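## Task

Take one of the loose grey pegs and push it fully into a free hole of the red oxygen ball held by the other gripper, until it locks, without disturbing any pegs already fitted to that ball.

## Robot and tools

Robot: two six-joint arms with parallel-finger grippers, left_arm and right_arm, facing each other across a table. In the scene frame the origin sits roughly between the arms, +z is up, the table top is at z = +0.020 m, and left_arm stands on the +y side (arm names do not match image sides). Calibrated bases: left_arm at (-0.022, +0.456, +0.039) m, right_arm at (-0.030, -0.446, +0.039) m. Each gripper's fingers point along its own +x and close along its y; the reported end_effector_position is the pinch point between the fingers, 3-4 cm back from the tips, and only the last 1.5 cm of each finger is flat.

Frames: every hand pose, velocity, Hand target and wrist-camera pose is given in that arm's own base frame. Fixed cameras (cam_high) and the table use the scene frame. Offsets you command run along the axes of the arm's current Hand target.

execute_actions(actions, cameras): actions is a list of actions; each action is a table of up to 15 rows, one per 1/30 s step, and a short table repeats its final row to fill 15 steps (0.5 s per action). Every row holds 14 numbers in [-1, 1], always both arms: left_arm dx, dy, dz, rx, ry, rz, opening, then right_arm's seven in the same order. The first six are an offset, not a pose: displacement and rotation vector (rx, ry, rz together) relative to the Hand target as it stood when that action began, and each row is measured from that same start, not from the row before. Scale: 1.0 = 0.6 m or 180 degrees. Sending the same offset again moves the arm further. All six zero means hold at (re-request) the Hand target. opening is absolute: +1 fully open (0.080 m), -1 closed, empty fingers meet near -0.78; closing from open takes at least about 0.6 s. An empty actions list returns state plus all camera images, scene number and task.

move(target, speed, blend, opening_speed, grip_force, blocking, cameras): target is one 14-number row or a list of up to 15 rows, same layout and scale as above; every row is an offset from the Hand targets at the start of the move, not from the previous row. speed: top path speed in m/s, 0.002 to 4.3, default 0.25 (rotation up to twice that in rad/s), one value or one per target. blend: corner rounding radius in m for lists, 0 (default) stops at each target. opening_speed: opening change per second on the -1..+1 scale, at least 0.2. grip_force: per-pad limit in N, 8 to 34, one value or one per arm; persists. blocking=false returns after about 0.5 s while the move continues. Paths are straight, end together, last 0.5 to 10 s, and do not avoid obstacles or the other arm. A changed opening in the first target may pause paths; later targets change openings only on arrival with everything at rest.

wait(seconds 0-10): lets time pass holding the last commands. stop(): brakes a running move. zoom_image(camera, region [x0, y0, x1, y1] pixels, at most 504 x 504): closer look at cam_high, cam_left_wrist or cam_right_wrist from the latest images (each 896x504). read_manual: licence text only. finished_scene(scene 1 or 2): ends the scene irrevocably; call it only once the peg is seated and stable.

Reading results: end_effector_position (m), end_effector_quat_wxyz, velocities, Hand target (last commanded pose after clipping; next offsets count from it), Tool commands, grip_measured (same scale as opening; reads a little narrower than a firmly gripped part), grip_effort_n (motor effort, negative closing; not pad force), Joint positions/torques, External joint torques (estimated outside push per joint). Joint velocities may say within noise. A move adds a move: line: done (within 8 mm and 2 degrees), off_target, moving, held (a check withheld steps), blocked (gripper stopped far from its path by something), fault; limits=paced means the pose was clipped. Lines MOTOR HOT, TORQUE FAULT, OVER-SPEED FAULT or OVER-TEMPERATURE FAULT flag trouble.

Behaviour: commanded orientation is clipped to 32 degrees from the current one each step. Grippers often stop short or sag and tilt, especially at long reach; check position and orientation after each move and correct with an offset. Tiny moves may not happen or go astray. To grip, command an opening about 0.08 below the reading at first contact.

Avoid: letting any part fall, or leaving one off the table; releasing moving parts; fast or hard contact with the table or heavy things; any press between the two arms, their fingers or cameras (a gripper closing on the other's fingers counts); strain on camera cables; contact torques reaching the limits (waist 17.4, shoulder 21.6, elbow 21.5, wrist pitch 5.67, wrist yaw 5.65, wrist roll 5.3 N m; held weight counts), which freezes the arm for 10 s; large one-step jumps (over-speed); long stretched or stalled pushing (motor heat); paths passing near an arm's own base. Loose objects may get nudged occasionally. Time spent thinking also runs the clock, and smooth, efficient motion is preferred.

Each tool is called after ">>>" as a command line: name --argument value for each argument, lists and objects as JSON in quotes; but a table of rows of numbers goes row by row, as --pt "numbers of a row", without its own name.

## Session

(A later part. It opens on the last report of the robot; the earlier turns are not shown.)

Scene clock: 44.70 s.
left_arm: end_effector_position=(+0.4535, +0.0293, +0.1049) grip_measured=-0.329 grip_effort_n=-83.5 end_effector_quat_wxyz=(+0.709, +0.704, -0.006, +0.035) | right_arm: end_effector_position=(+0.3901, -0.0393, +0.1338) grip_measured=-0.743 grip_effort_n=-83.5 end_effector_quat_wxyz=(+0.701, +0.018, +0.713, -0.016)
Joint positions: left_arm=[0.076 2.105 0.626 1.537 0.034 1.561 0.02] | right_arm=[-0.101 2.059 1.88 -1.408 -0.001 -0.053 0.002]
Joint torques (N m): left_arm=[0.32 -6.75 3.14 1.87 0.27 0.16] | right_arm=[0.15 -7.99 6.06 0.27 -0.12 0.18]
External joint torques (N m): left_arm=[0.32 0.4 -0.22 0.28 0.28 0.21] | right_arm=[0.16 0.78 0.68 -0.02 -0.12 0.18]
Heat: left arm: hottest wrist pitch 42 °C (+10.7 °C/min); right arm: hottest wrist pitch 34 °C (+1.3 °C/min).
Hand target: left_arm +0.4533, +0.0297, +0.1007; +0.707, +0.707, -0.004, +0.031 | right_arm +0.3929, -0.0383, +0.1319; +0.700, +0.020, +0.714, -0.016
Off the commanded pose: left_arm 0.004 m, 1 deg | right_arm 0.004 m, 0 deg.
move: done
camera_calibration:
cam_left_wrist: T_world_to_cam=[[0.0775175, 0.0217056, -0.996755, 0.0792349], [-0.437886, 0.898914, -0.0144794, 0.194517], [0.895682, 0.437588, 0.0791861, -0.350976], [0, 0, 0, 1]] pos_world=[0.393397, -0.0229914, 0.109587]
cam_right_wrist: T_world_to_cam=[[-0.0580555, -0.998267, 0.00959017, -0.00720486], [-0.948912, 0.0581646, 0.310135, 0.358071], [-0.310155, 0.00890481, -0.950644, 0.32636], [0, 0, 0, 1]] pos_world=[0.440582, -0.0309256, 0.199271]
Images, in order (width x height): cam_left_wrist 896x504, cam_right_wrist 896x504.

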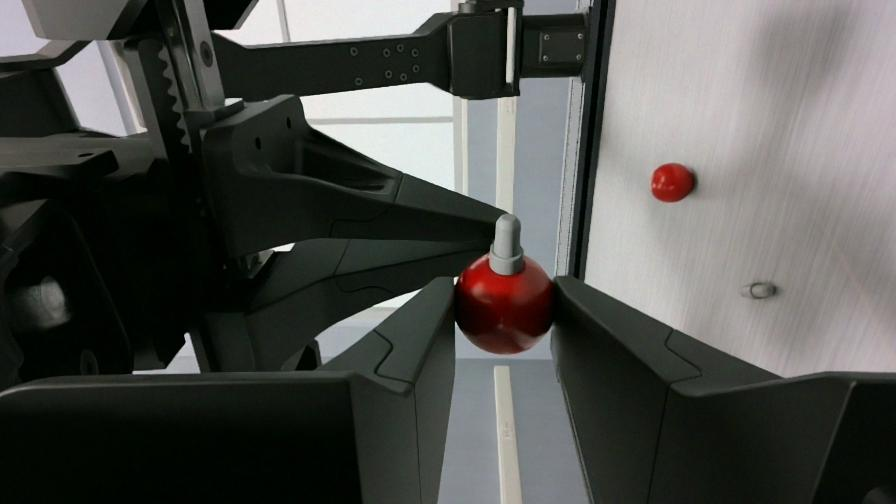

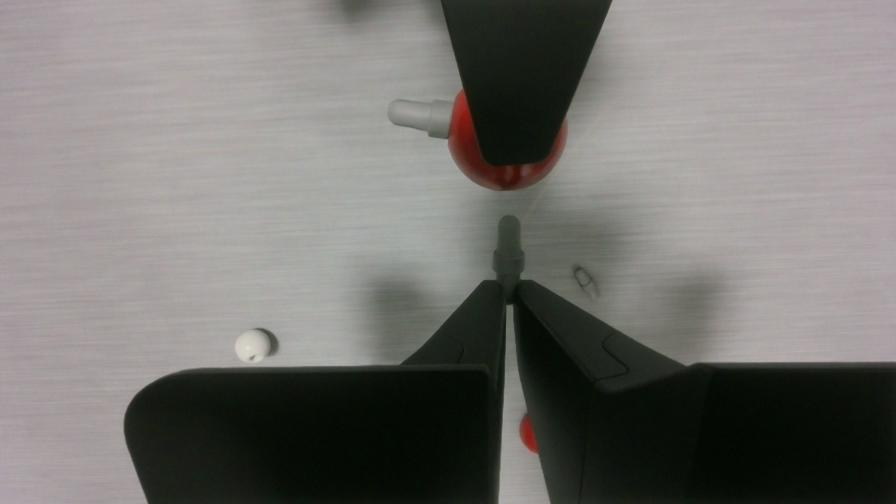

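>>> move --target '[0,0,0,0,0,0,-0.465,0,0,0.0063,0,0,0,-1]' --speed 0.04 --cameras '["cam_left_wrist","cam_right_wrist"]'

>>> zoom_image --camera "cam_right_wrist" --region '[430, 110, 590, 270]'

>>> zoom_image --camera "cam_left_wrist" --region '[420, 190, 580, 350]'

Scene clock: 46.70 s.
left_arm: end_effector_position=(+0.4535, +0.0293, +0.1049) grip_measured=-0.329 grip_effort_n=-83.5 end_effector_quat_wxyz=(+0.709, +0.704, -0.006, +0.035) | right_arm: end_effector_position=(+0.3937, -0.0396, +0.1337) grip_measured=-0.743 grip_effort_n=-83.5 end_effector_quat_wxyz=(+0.701, +0.018, +0.713, -0.016)
Joint positions: left_arm=[0.076 2.105 0.626 1.537 0.034 1.561 0.02] | right_arm=[-0.101 2.076 1.905 -1.417 -0.001 -0.053 0.002]
Joint torques (N m): left_arm=[0.31 -6.75 3.15 1.87 0.27 0.15] | right_arm=[0.17 -8.05 5.85 0.27 -0.11 0.2]
External joint torques (N m): left_arm=[0.3 0.51 -0.27 0.23 0.28 0.2] | right_arm=[0.11 0.75 0.5 -0.03 -0.11 0.2]
Heat: left arm: hottest wrist pitch 42 °C (+10.3 °C/min); right arm: hottest wrist pitch 34 °C (+1.3 °C/min).
Hand target: left_arm +0.4533, +0.0297, +0.1007; +0.707, +0.707, -0.004, +0.031 | right_arm +0.3966, -0.0384, +0.1317; +0.700, +0.020, +0.714, -0.016
Off the commanded pose: left_arm 0.004 m, 1 deg | right_arm 0.004 m, 0 deg.
move: done
camera_calibration:
cam_left_wrist: T_world_to_cam=[[0.0775175, 0.0217056, -0.996755, 0.0792349], [-0.437886, 0.898914, -0.0144794, 0.194517], [0.895682, 0.437588, 0.0791861, -0.350976], [0, 0, 0, 1]] pos_world=[0.393397, -0.0229914, 0.109587]
cam_right_wrist: T_world_to_cam=[[-0.0584003, -0.998247, 0.00956516, -0.00702943], [-0.948649, 0.0584775, 0.310878, 0.361372], [-0.310892, 0.00908139, -0.950402, 0.327701], [0, 0, 0, 1]] pos_world=[0.444285, -0.0311252, 0.199172]
Images, in order (width x height): cam_left_wrist 896x504, cam_right_wrist 896x504.

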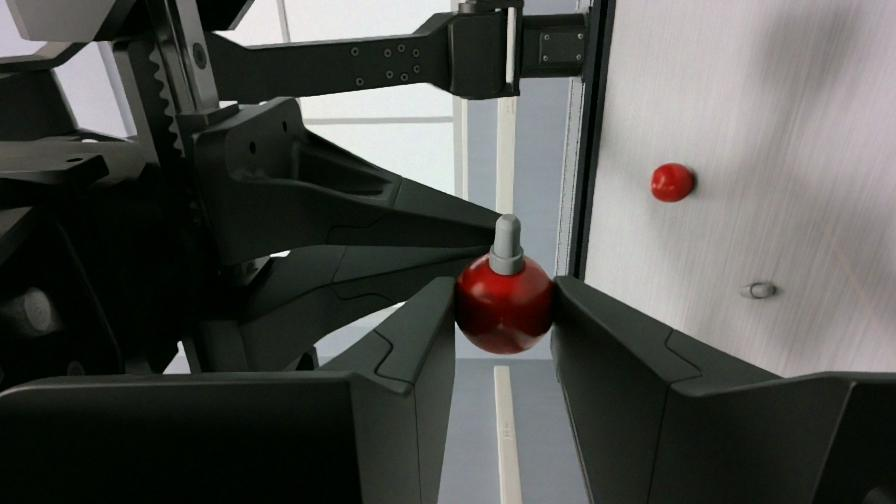

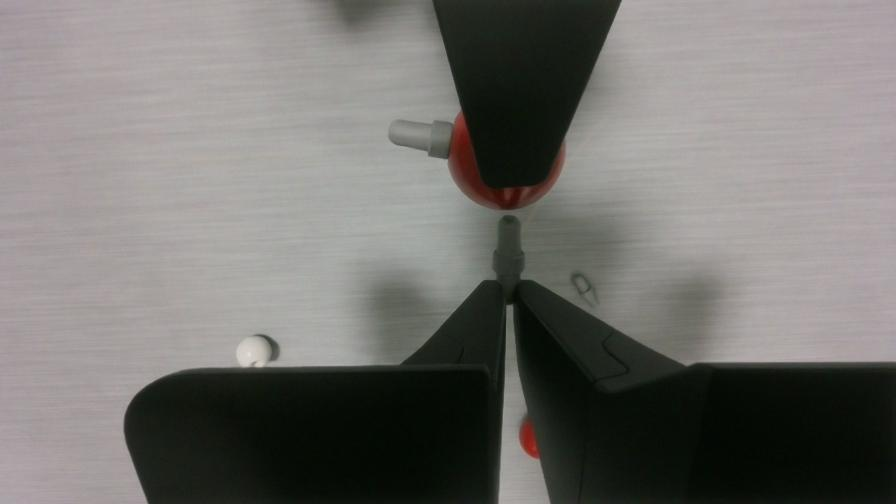

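Scaled by 3.150 from the camera's 896x504 image, which has a finer 1280x720 frame.

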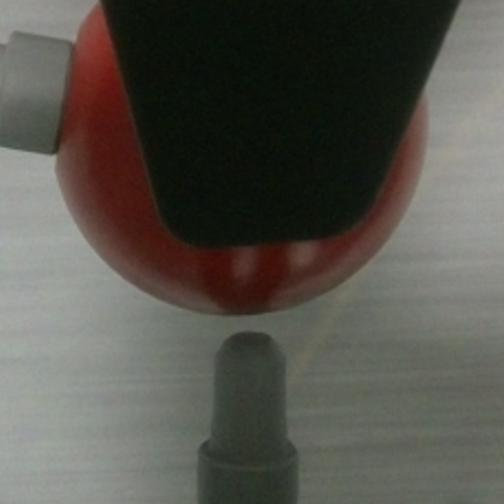

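Scaled by 3.150 from the camera's 896x504 image, which has a finer 1280x720 frame.

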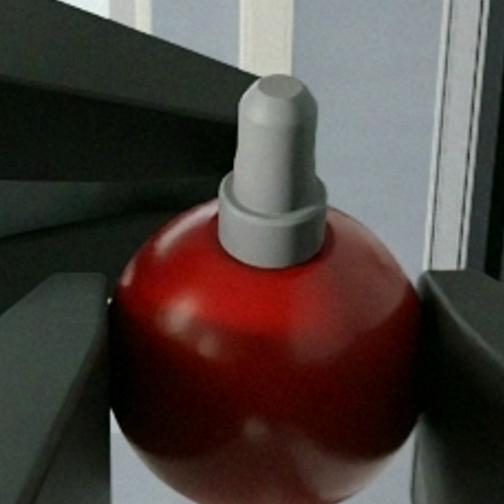

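>>> zoom_image --camera "cam_right_wrist" --region '[470, 175, 550, 255]'

Scaled by 6.300 from the camera's 896x504 image, which has a finer 1280x720 frame.

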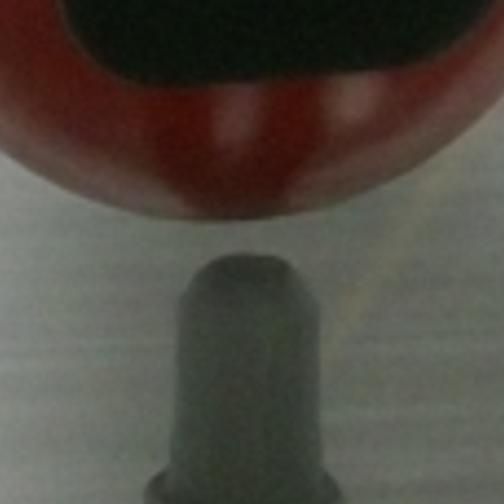

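>>> move --target '[0,0,0,0,0,0,-0.465,-0.0045,0.001,0.021,0,-0.0139,0,-1]' --speed 0.04 --cameras '["cam_left_wrist","cam_right_wrist"]'

>>> zoom_image --camera "cam_right_wrist" --region '[430, 110, 590, 290]'

>>> zoom_image --camera "cam_left_wrist" --region '[420, 190, 580, 350]'

Scene clock: 50.37 s.
left_arm: end_effector_position=(+0.4527, +0.0295, +0.1034) grip_measured=-0.329 grip_effort_n=-83.5 end_effector_quat_wxyz=(+0.709, +0.704, -0.004, +0.034) | right_arm: end_effector_position=(+0.3992, -0.0397, +0.1334) grip_measured=-0.743 grip_effort_n=-83.5 end_effector_quat_wxyz=(+0.705, +0.018, +0.709, -0.016)
Joint positions: left_arm=[0.076 2.106 0.623 1.537 0.034 1.561 0.02] | right_arm=[-0.1 2.09 1.925 -1.412 -0.001 -0.052 0.002]
Joint torques (N m): left_arm=[0.23 -6.89 3.51 1.87 0.27 0.15] | right_arm=[0.35 -8.22 7.26 1.99 -0.16 0.22]
External joint torques (N m): left_arm=[0.21 0.28 0.14 0.26 0.28 0.2] | right_arm=[0.43 0.75 1.87 1.68 -0.18 0.22]
Heat: left arm: hottest wrist pitch 43 °C (+10.7 °C/min); right arm: hottest wrist pitch 34 °C (+1.2 °C/min).
Hand target: left_arm +0.4533, +0.0297, +0.1008; +0.707, +0.707, -0.004, +0.031 | right_arm +0.4093, -0.0384, +0.1342; +0.716, +0.019, +0.698, -0.016
Off the commanded pose: left_arm 0.003 m, 0 deg | right_arm 0.010 m, 2 deg.
move: off_target (right_arm)
camera_calibration:
cam_left_wrist: T_world_to_cam=[[0.073332, 0.0214658, -0.997077, 0.0797551], [-0.438619, 0.89858, -0.0129138, 0.194031], [0.895676, 0.438284, 0.0753099, -0.34994], [0, 0, 0, 1]] pos_world=[0.39269, -0.022691, 0.108382]
cam_right_wrist: T_world_to_cam=[[-0.0588291, -0.998221, 0.00969917, -0.00678386], [-0.951997, 0.0590234, 0.300364, 0.369437], [-0.300402, 0.00843655, -0.953775, 0.325394], [0, 0, 0, 1]] pos_world=[0.449053, -0.0313224, 0.199453]
Images, in order (width x height): cam_left_wrist 896x504, cam_right_wrist 896x504.

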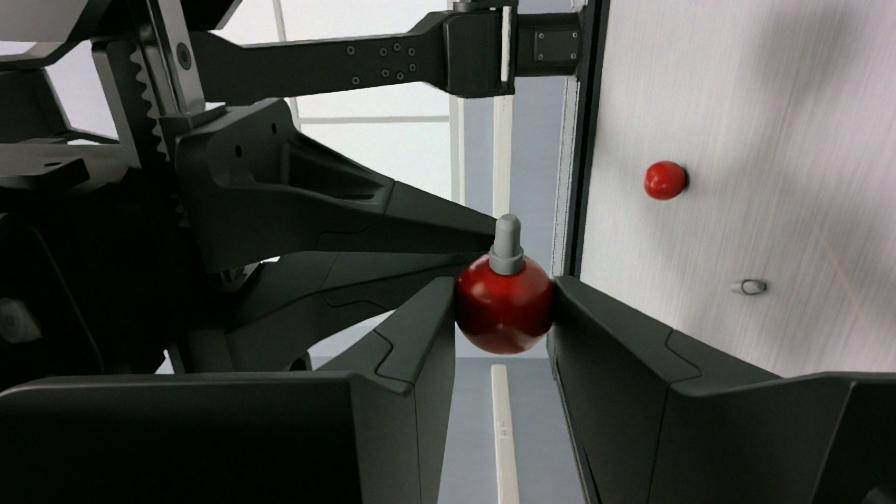

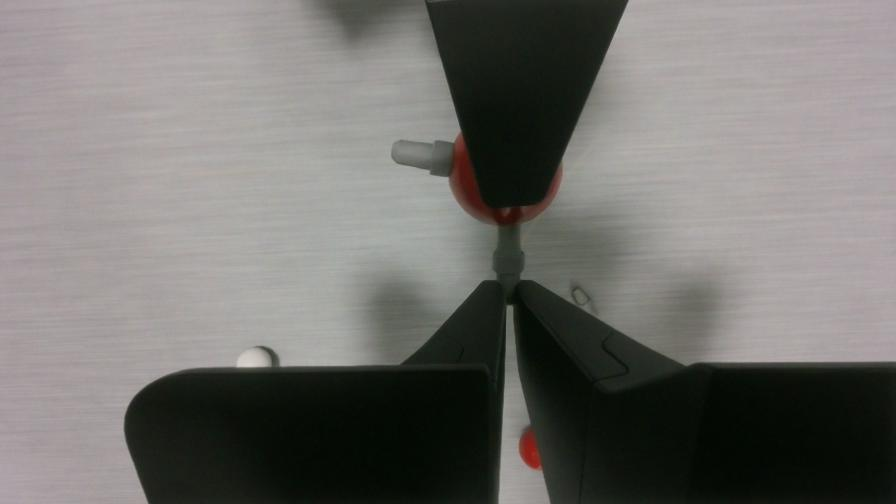

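Scaled by 2.800 from the camera's 896x504 image, which has a finer 1280x720 frame.

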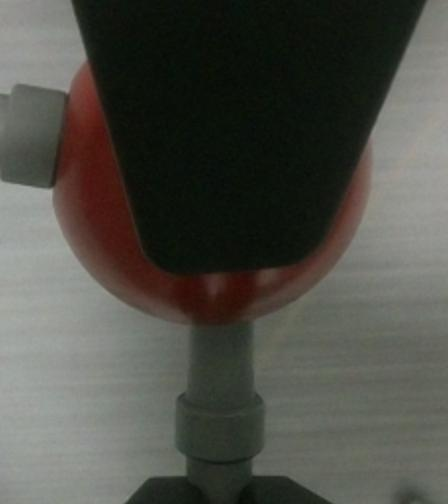

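Scaled by 3.150 from the camera's 896x504 image, which has a finer 1280x720 frame.

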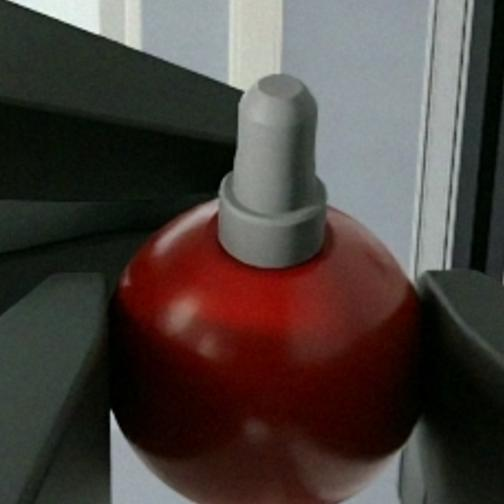

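>>> move --target '[0,0,0,0,0,0,-0.465,0,0,0.012,0,0.004,0,-1]' --speed 0.04 --cameras '["cam_left_wrist","cam_right_wrist"]'

>>> zoom_image --camera "cam_right_wrist" --region '[430, 110, 590, 290]'

>>> zoom_image --camera "cam_left_wrist" --region '[420, 190, 580, 350]'

Scene clock: 76.73 s.
left_arm: end_effector_position=(+0.4516, +0.0300, +0.1021) grip_measured=-0.329 grip_effort_n=-83.5 end_effector_quat_wxyz=(+0.709, +0.704, -0.003, +0.034) | right_arm: end_effector_position=(+0.4073, -0.0401, +0.1335) grip_measured=-0.743 grip_effort_n=-83.5 end_effector_quat_wxyz=(+0.701, +0.018, +0.713, -0.016)
Joint positions: left_arm=[0.078 2.108 0.618 1.541 0.034 1.561 0.02] | right_arm=[-0.099 2.138 1.999 -1.448 -0.002 -0.051 0.002]
Joint torques (N m): left_arm=[0.14 -7.11 4.05 1.59 0.26 0.15] | right_arm=[0.34 -8.58 7.29 1.72 -0.11 0.23]
External joint torques (N m): left_arm=[0.14 0.06 0.7 -0.03 0.27 0.2] | right_arm=[0.34 0.66 1.92 1.41 -0.11 0.23]
Heat: left arm: hottest wrist pitch 44 °C (+7.0 °C/min); right arm: hottest wrist pitch 39 °C (+3.0 °C/min).
Hand target: left_arm +0.4533, +0.0297, +0.1009; +0.707, +0.707, -0.004, +0.032 | right_arm +0.4164, -0.0389, +0.1344; +0.711, +0.019, +0.703, -0.016
Off the commanded pose: left_arm 0.002 m, 0 deg | right_arm 0.009 m, 2 deg.
move: off_target (right_arm)
camera_calibration:
cam_left_wrist: T_world_to_cam=[[0.0709787, 0.02133, -0.99725, 0.079667], [-0.439632, 0.898097, -0.0120813, 0.193558], [0.895369, 0.43928, 0.073123, -0.348622], [0, 0, 0, 1]] pos_world=[0.391585, -0.0223901, 0.107279]
cam_right_wrist: T_world_to_cam=[[-0.0587961, -0.998233, 0.00856919, -0.00656039], [-0.949031, 0.0585566, 0.309697, 0.374691], [-0.309651, 0.0100765, -0.950797, 0.331255], [0, 0, 0, 1]] pos_world=[0.457781, -0.0318274, 0.198971]
Images, in order (width x height): cam_left_wrist 896x504, cam_right_wrist 896x504.

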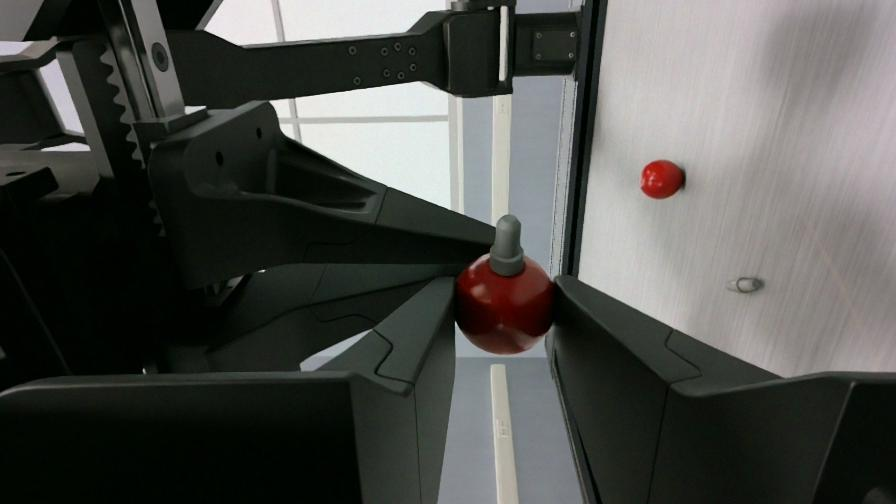

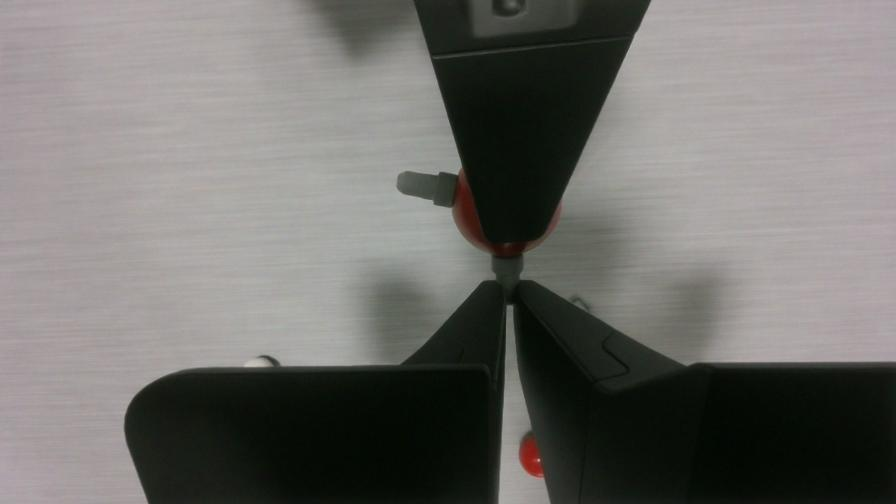

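Scaled by 2.800 from the camera's 896x504 image, which has a finer 1280x720 frame.

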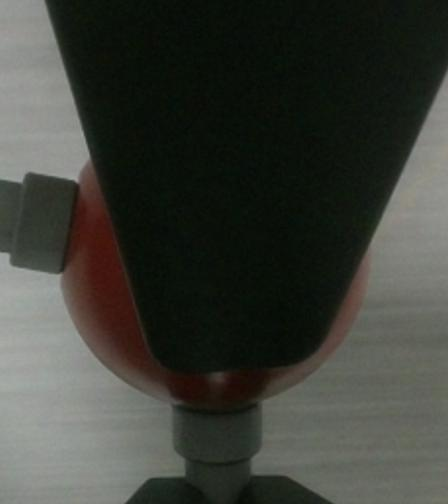

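Scaled by 3.150 from the camera's 896x504 image, which has a finer 1280x720 frame.

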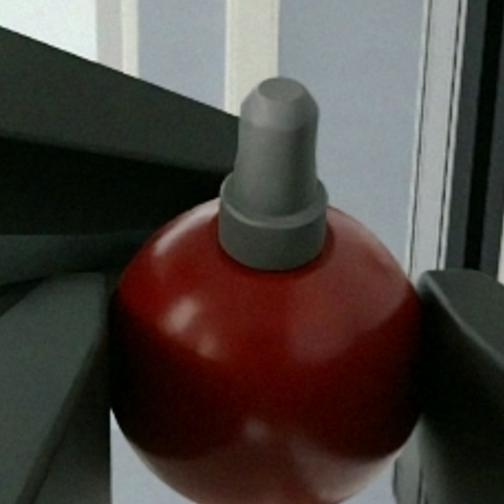

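>>> move --target '[0,0,0,0,0,0,-0.465,-0.003,0,0.01,0,-0.011,0,-1]' --speed 0.04 --cameras '["cam_right_wrist"]'

>>> zoom_image --camera "cam_right_wrist" --region '[430, 160, 590, 300]'

Scene clock: 78.07 s.
left_arm: end_effector_position=(+0.4510, +0.0303, +0.1016) grip_measured=-0.329 grip_effort_n=-83.5 end_effector_quat_wxyz=(+0.709, +0.704, -0.002, +0.033) | right_arm: end_effector_position=(+0.4093, -0.0403, +0.1334) grip_measured=-0.743 grip_effort_n=-83.5 end_effector_quat_wxyz=(+0.704, +0.018, +0.709, -0.016)
Joint positions: left_arm=[0.078 2.108 0.616 1.542 0.034 1.561 0.02] | right_arm=[-0.099 2.139 2 -1.44 -0.002 -0.051 0.002]
Joint torques (N m): left_arm=[0.07 -7.1 4.31 1.53 0.27 0.15] | right_arm=[0.33 -9.41 6.8 3.47 -0.16 0.23]
External joint torques (N m): left_arm=[0.08 0.06 1 -0.08 0.27 0.2] | right_arm=[0.41 -0.27 1.48 3.16 -0.17 0.23]
Heat: left arm: hottest wrist pitch 44 °C (+6.1 °C/min); right arm: hottest wrist pitch 39 °C (+3.0 °C/min).
Hand target: left_arm +0.4533, +0.0298, +0.1008; +0.707, +0.707, -0.004, +0.032 | right_arm +0.4225, -0.0392, +0.1362; +0.723, +0.019, +0.690, -0.016
Off the commanded pose: left_arm 0.002 m, 0 deg | right_arm 0.013 m, 3 deg.
move: off_target (right_arm)
camera_calibration:
cam_right_wrist: T_world_to_cam=[[-0.0588427, -0.998227, 0.00891166, -0.00662104], [-0.951676, 0.0587896, 0.301426, 0.378848], [-0.301415, 0.00925568, -0.953448, 0.328798], [0, 0, 0, 1]] pos_world=[0.459256, -0.0319249, 0.199356]
Images, in order (width x height): cam_right_wrist 896x504.

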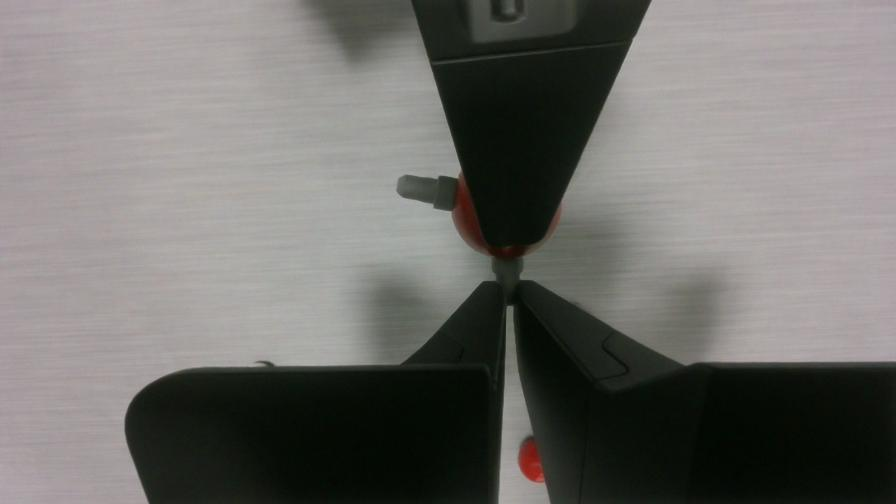

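Scaled by 3.150 from the camera's 896x504 image, which has a finer 1280x720 frame.

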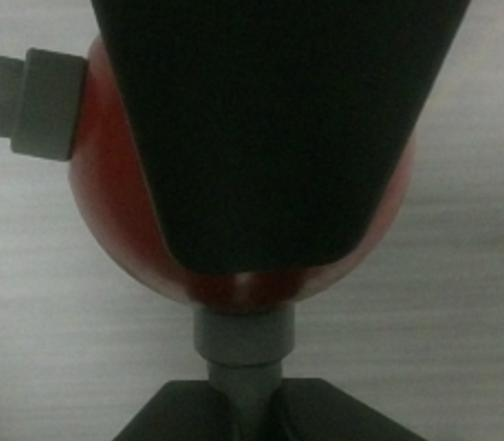

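>>> move --target '[0,0,0,0,0,0,-0.465,-0.002,0,0.0055,0,-0.006,0,-1]' --speed 0.04 --cameras '["cam_right_wrist"]'

>>> zoom_image --camera "cam_right_wrist" --region '[430, 160, 590, 300]'

Scene clock: 79.17 s.
left_arm: end_effector_position=(+0.4502, +0.0306, +0.1011) grip_measured=-0.329 grip_effort_n=-83.5 end_effector_quat_wxyz=(+0.709, +0.704, -0.001, +0.033) | right_arm: end_effector_position=(+0.4108, -0.0405, +0.1334) grip_measured=-0.743 grip_effort_n=-83.5 end_effector_quat_wxyz=(+0.707, +0.018, +0.707, -0.016)
Joint positions: left_arm=[0.079 2.108 0.612 1.544 0.034 1.561 0.02] | right_arm=[-0.099 2.139 2 -1.433 -0.002 -0.051 0.002]
Joint torques (N m): left_arm=[0.01 -7.07 4.67 1.38 0.26 0.15] | right_arm=[0.25 -9.8 6.9 4.16 -0.19 0.24]
External joint torques (N m): left_arm=[0.04 0.08 1.36 -0.24 0.26 0.2] | right_arm=[0.25 -0.43 1.46 3.83 -0.19 0.24]
Heat: left arm: hottest wrist pitch 43 °C (+5.1 °C/min); right arm: hottest wrist pitch 40 °C (+4.1 °C/min).
Hand target: left_arm +0.4533, +0.0298, +0.1008; +0.707, +0.707, -0.004, +0.032 | right_arm +0.4257, -0.0394, +0.1376; +0.730, +0.019, +0.683, -0.017
Off the commanded pose: left_arm 0.003 m, 1 deg | right_arm 0.016 m, 4 deg.
move: off_target (right_arm)
camera_calibration:
cam_right_wrist: T_world_to_cam=[[-0.058965, -0.998218, 0.00917544, -0.00666067], [-0.953729, 0.0590469, 0.294811, 0.381944], [-0.294827, 0.00863265, -0.955512, 0.326824], [0, 0, 0, 1]] pos_world=[0.460235, -0.0320228, 0.199744]
Images, in order (width x height): cam_right_wrist 896x504.

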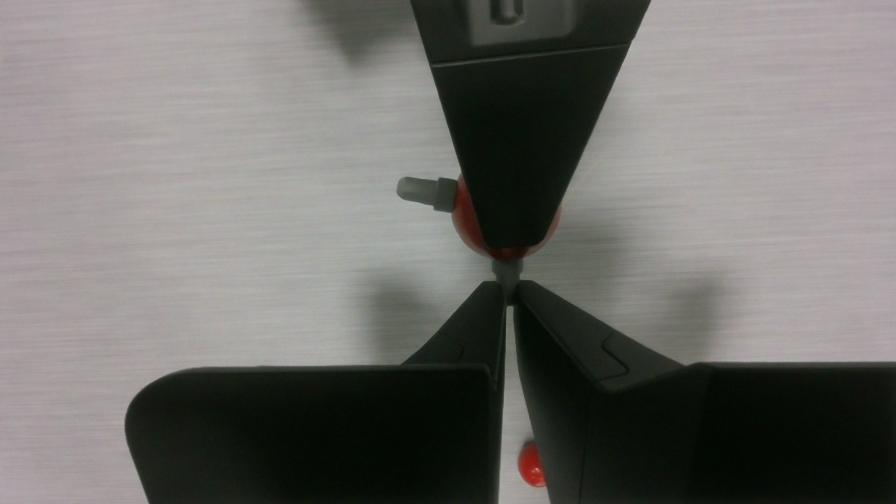

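Scaled by 3.150 from the camera's 896x504 image, which has a finer 1280x720 frame.

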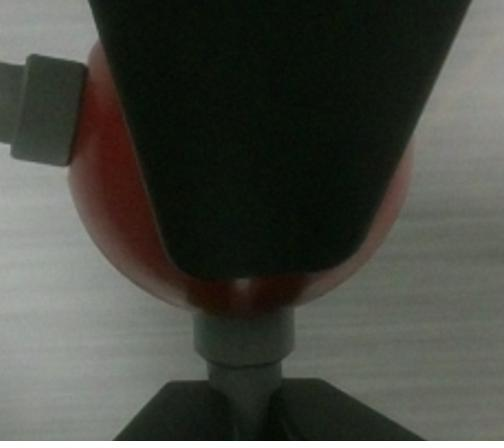

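>>> move --target '[0,0,0,0,0,0,-0.465,-0.0015,0,0.005,0,-0.005,0,-1]' --speed 0.03 --cameras '["cam_right_wrist"]'

>>> zoom_image --camera "cam_right_wrist" --region '[430, 160, 590, 300]'

Scene clock: 81.00 s.
left_arm: end_effector_position=(+0.4495, +0.0307, +0.1005) grip_measured=-0.329 grip_effort_n=-83.5 end_effector_quat_wxyz=(+0.709, +0.704, -0.001, +0.033) | right_arm: end_effector_position=(+0.4118, -0.0407, +0.1328) grip_measured=-0.743 grip_effort_n=-83.5 end_effector_quat_wxyz=(+0.708, +0.018, +0.705, -0.017)
Joint positions: left_arm=[0.079 2.108 0.609 1.545 0.034 1.561 0.02] | right_arm=[-0.099 2.139 1.998 -1.426 -0.002 -0.051 0.002]
Joint torques (N m): left_arm=[-0.06 -7.05 5.04 1.32 0.26 0.15] | right_arm=[0.42 -10.16 7.13 4.74 -0.22 0.23]
External joint torques (N m): left_arm=[-0.08 0.1 1.74 -0.3 0.27 0.2] | right_arm=[0.36 -0.92 1.77 4.41 -0.21 0.23]
Heat: left arm: hottest wrist pitch 43 °C (+5.0 °C/min); right arm: hottest wrist pitch 43 °C (+8.0 °C/min).
Hand target: left_arm +0.4533, +0.0296, +0.1008; +0.707, +0.707, -0.004, +0.031 | right_arm +0.4286, -0.0395, +0.1387; +0.735, +0.019, +0.678, -0.017
Off the commanded pose: left_arm 0.004 m, 1 deg | right_arm 0.018 m, 4 deg.
move: off_target (right_arm)
camera_calibration:
cam_right_wrist: T_world_to_cam=[[-0.0593573, -0.998193, 0.00937012, -0.0067652], [-0.955029, 0.0595173, 0.290479, 0.384311], [-0.290511, 0.00829329, -0.956836, 0.324932], [0, 0, 0, 1]] pos_world=[0.461023, -0.0323209, 0.199336]
Images, in order (width x height): cam_right_wrist 896x504.

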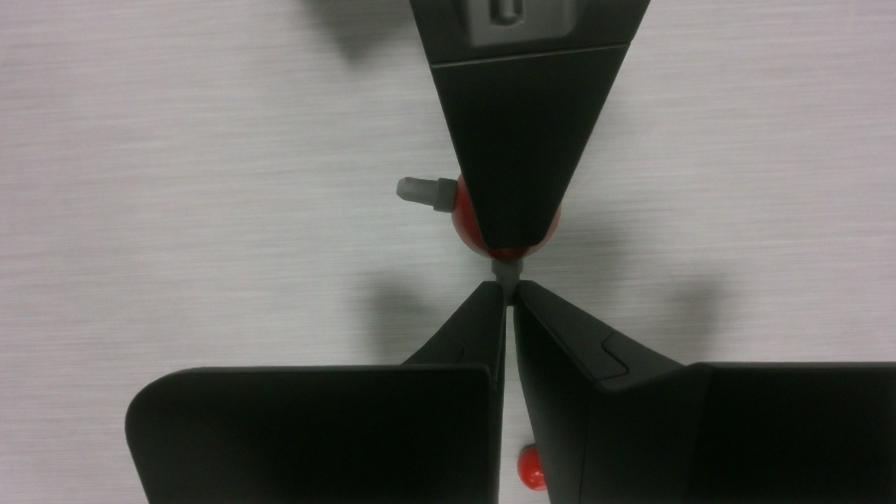

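Scaled by 3.150 from the camera's 896x504 image, which has a finer 1280x720 frame.

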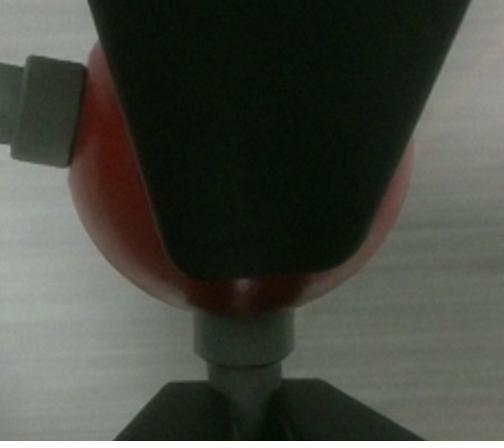

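>>> move --target '[0,0,0,0,0,0,-0.465,0.0053,0,-0.028,0,0.0245,0,-1]' --speed 0.03

Scene clock: 83.03 s.
left_arm: end_effector_position=(+0.4500, +0.0306, +0.1009) grip_measured=-0.329 grip_effort_n=-83.5 end_effector_quat_wxyz=(+0.709, +0.704, -0.001, +0.033) | right_arm: end_effector_position=(+0.4090, -0.0405, +0.1327) grip_measured=-0.743 grip_effort_n=-83.5 end_effector_quat_wxyz=(+0.704, +0.018, +0.710, -0.016)
Joint positions: left_arm=[0.079 2.108 0.612 1.544 0.035 1.561 0.02] | right_arm=[-0.099 2.139 1.997 -1.438 -0.002 -0.051 0.002]
Joint torques (N m): left_arm=[-0.06 -7.08 4.77 1.38 0.24 0.15] | right_arm=[0.4 -9.83 5.48 0.87 -0.11 0.22]
External joint torques (N m): left_arm=[-0.1 0.06 1.44 -0.24 0.25 0.2] | right_arm=[0.39 -0.58 0.07 0.54 -0.11 0.22]
Heat: left arm: hottest wrist pitch 43 °C (+5.1 °C/min); right arm: hottest wrist pitch 43 °C (+8.1 °C/min).
Hand target: left_arm +0.4533, +0.0296, +0.1008; +0.707, +0.707, -0.004, +0.031 | right_arm +0.4121, -0.0386, +0.1342; +0.708, +0.020, +0.705, -0.016
Off the commanded pose: left_arm 0.003 m, 1 deg | right_arm 0.004 m, 1 deg.
move: done

>>> move --pt "0 0 0 0 0 0 -0.465 0 0 -0.003 0 0 0 -0.3" --pt "0 0 0 0 0 0 -0.465 0 0 -0.1 0 0 0 -0.3" --pt "0 0 0 0 0 0 -0.465 -0.08 0 -0.2 0 -0.2 0 -0.3" --speed '[0.05,0.12,0.2]' --blend '[0,0.02,0]' --opening_speed 0.8 --cameras '["all"]'

>>> zoom_image --camera "cam_right_wrist" --region '[410, 10, 610, 210]'

Scene clock: 87.27 s.
left_arm: end_effector_position=(+0.4508, +0.0307, +0.1010) grip_measured=-0.329 grip_effort_n=-83.5 end_effector_quat_wxyz=(+0.709, +0.704, -0.001, +0.032) | right_arm: end_effector_position=(+0.2937, -0.0328, +0.1802) grip_measured=-0.303 grip_effort_n=16.5 end_effector_quat_wxyz=(+0.889, +0.015, +0.456, -0.023)
Joint positions: left_arm=[0.079 2.108 0.615 1.54 0.035 1.561 0.02] | right_arm=[-0.139 1.169 0.973 -0.754 -0.054 -0.065 0.021]
Joint torques (N m): left_arm=[-0.06 -7.11 4.43 1.65 0.24 0.15] | right_arm=[-0.31 -5.6 4.75 1.58 -0.15 -0.23]
External joint torques (N m): left_arm=[-0.04 0.13 1.04 0 0.24 0.21] | right_arm=[-0.29 -2.13 -1.54 0.37 -0.12 -0.23]
Heat: left arm: hottest wrist pitch 42 °C (+3.0 °C/min); right arm: hottest wrist pitch 42 °C (+7.1 °C/min).
Hand target: left_arm +0.4534, +0.0296, +0.1009; +0.707, +0.707, -0.004, +0.031 | right_arm +0.2921, -0.0328, +0.1816; +0.892, +0.014, +0.452, -0.021
Off the commanded pose: left_arm 0.003 m, 1 deg | right_arm 0.002 m, 1 deg.
move: done
camera_calibration:
cam_left_wrist: T_world_to_cam=[[0.0667877, 0.0210982, -0.997544, 0.0804574], [-0.440746, 0.89757, -0.0105252, 0.192909], [0.895144, 0.440367, 0.0692456, -0.347795], [0, 0, 0, 1]] pos_world=[0.390977, -0.0216892, 0.106373]
cam_right_wrist: T_world_to_cam=[[-0.070113, -0.997533, -0.00345089, -0.000768075], [-0.945721, 0.067571, -0.317877, 0.364342], [0.317326, -0.0190238, -0.948126, 0.154913], [0, 0, 0, 1]] pos_world=[0.295354, -0.0224381, 0.262691]

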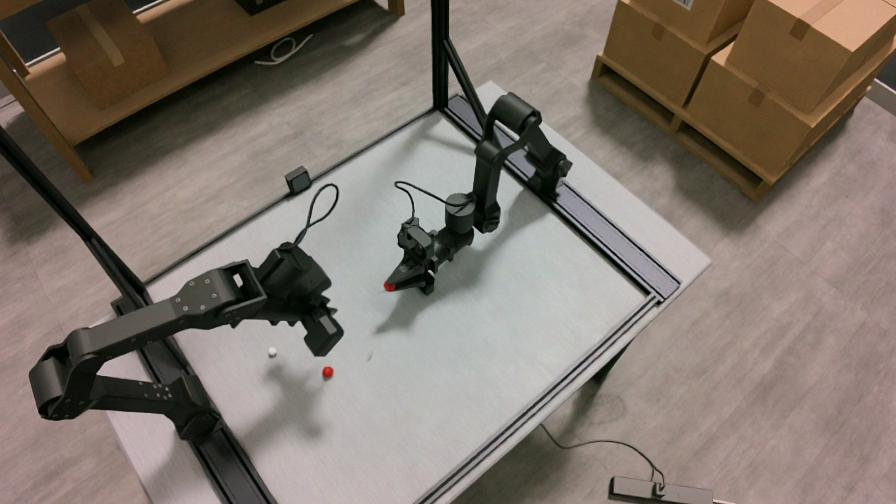

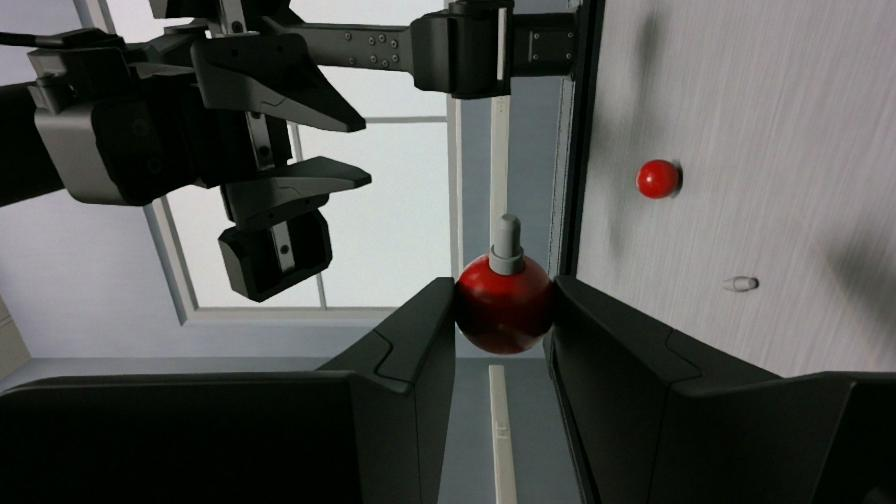

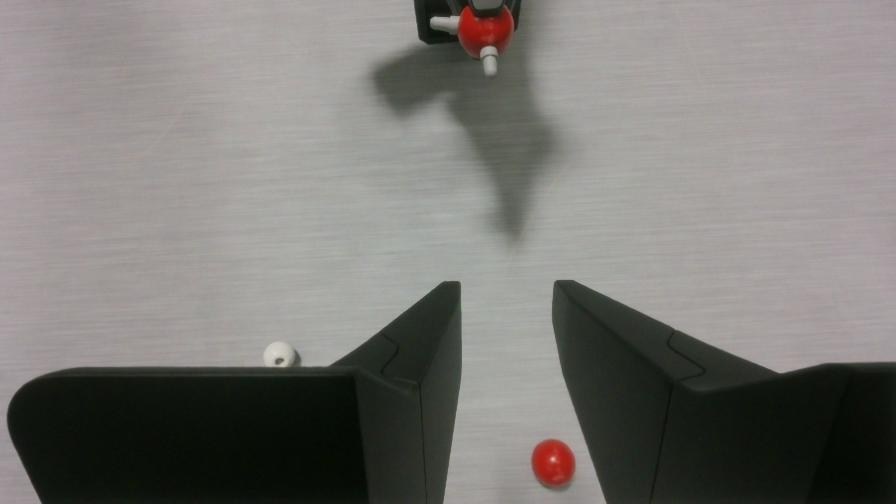

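Scaled by 2.520 from the camera's 896x504 image, which has a finer 1280x720 frame.

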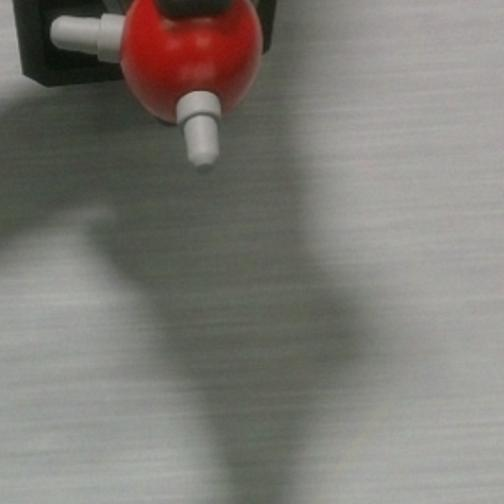

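>>> finished_scene --scene 2

The scene is finished: the task was done.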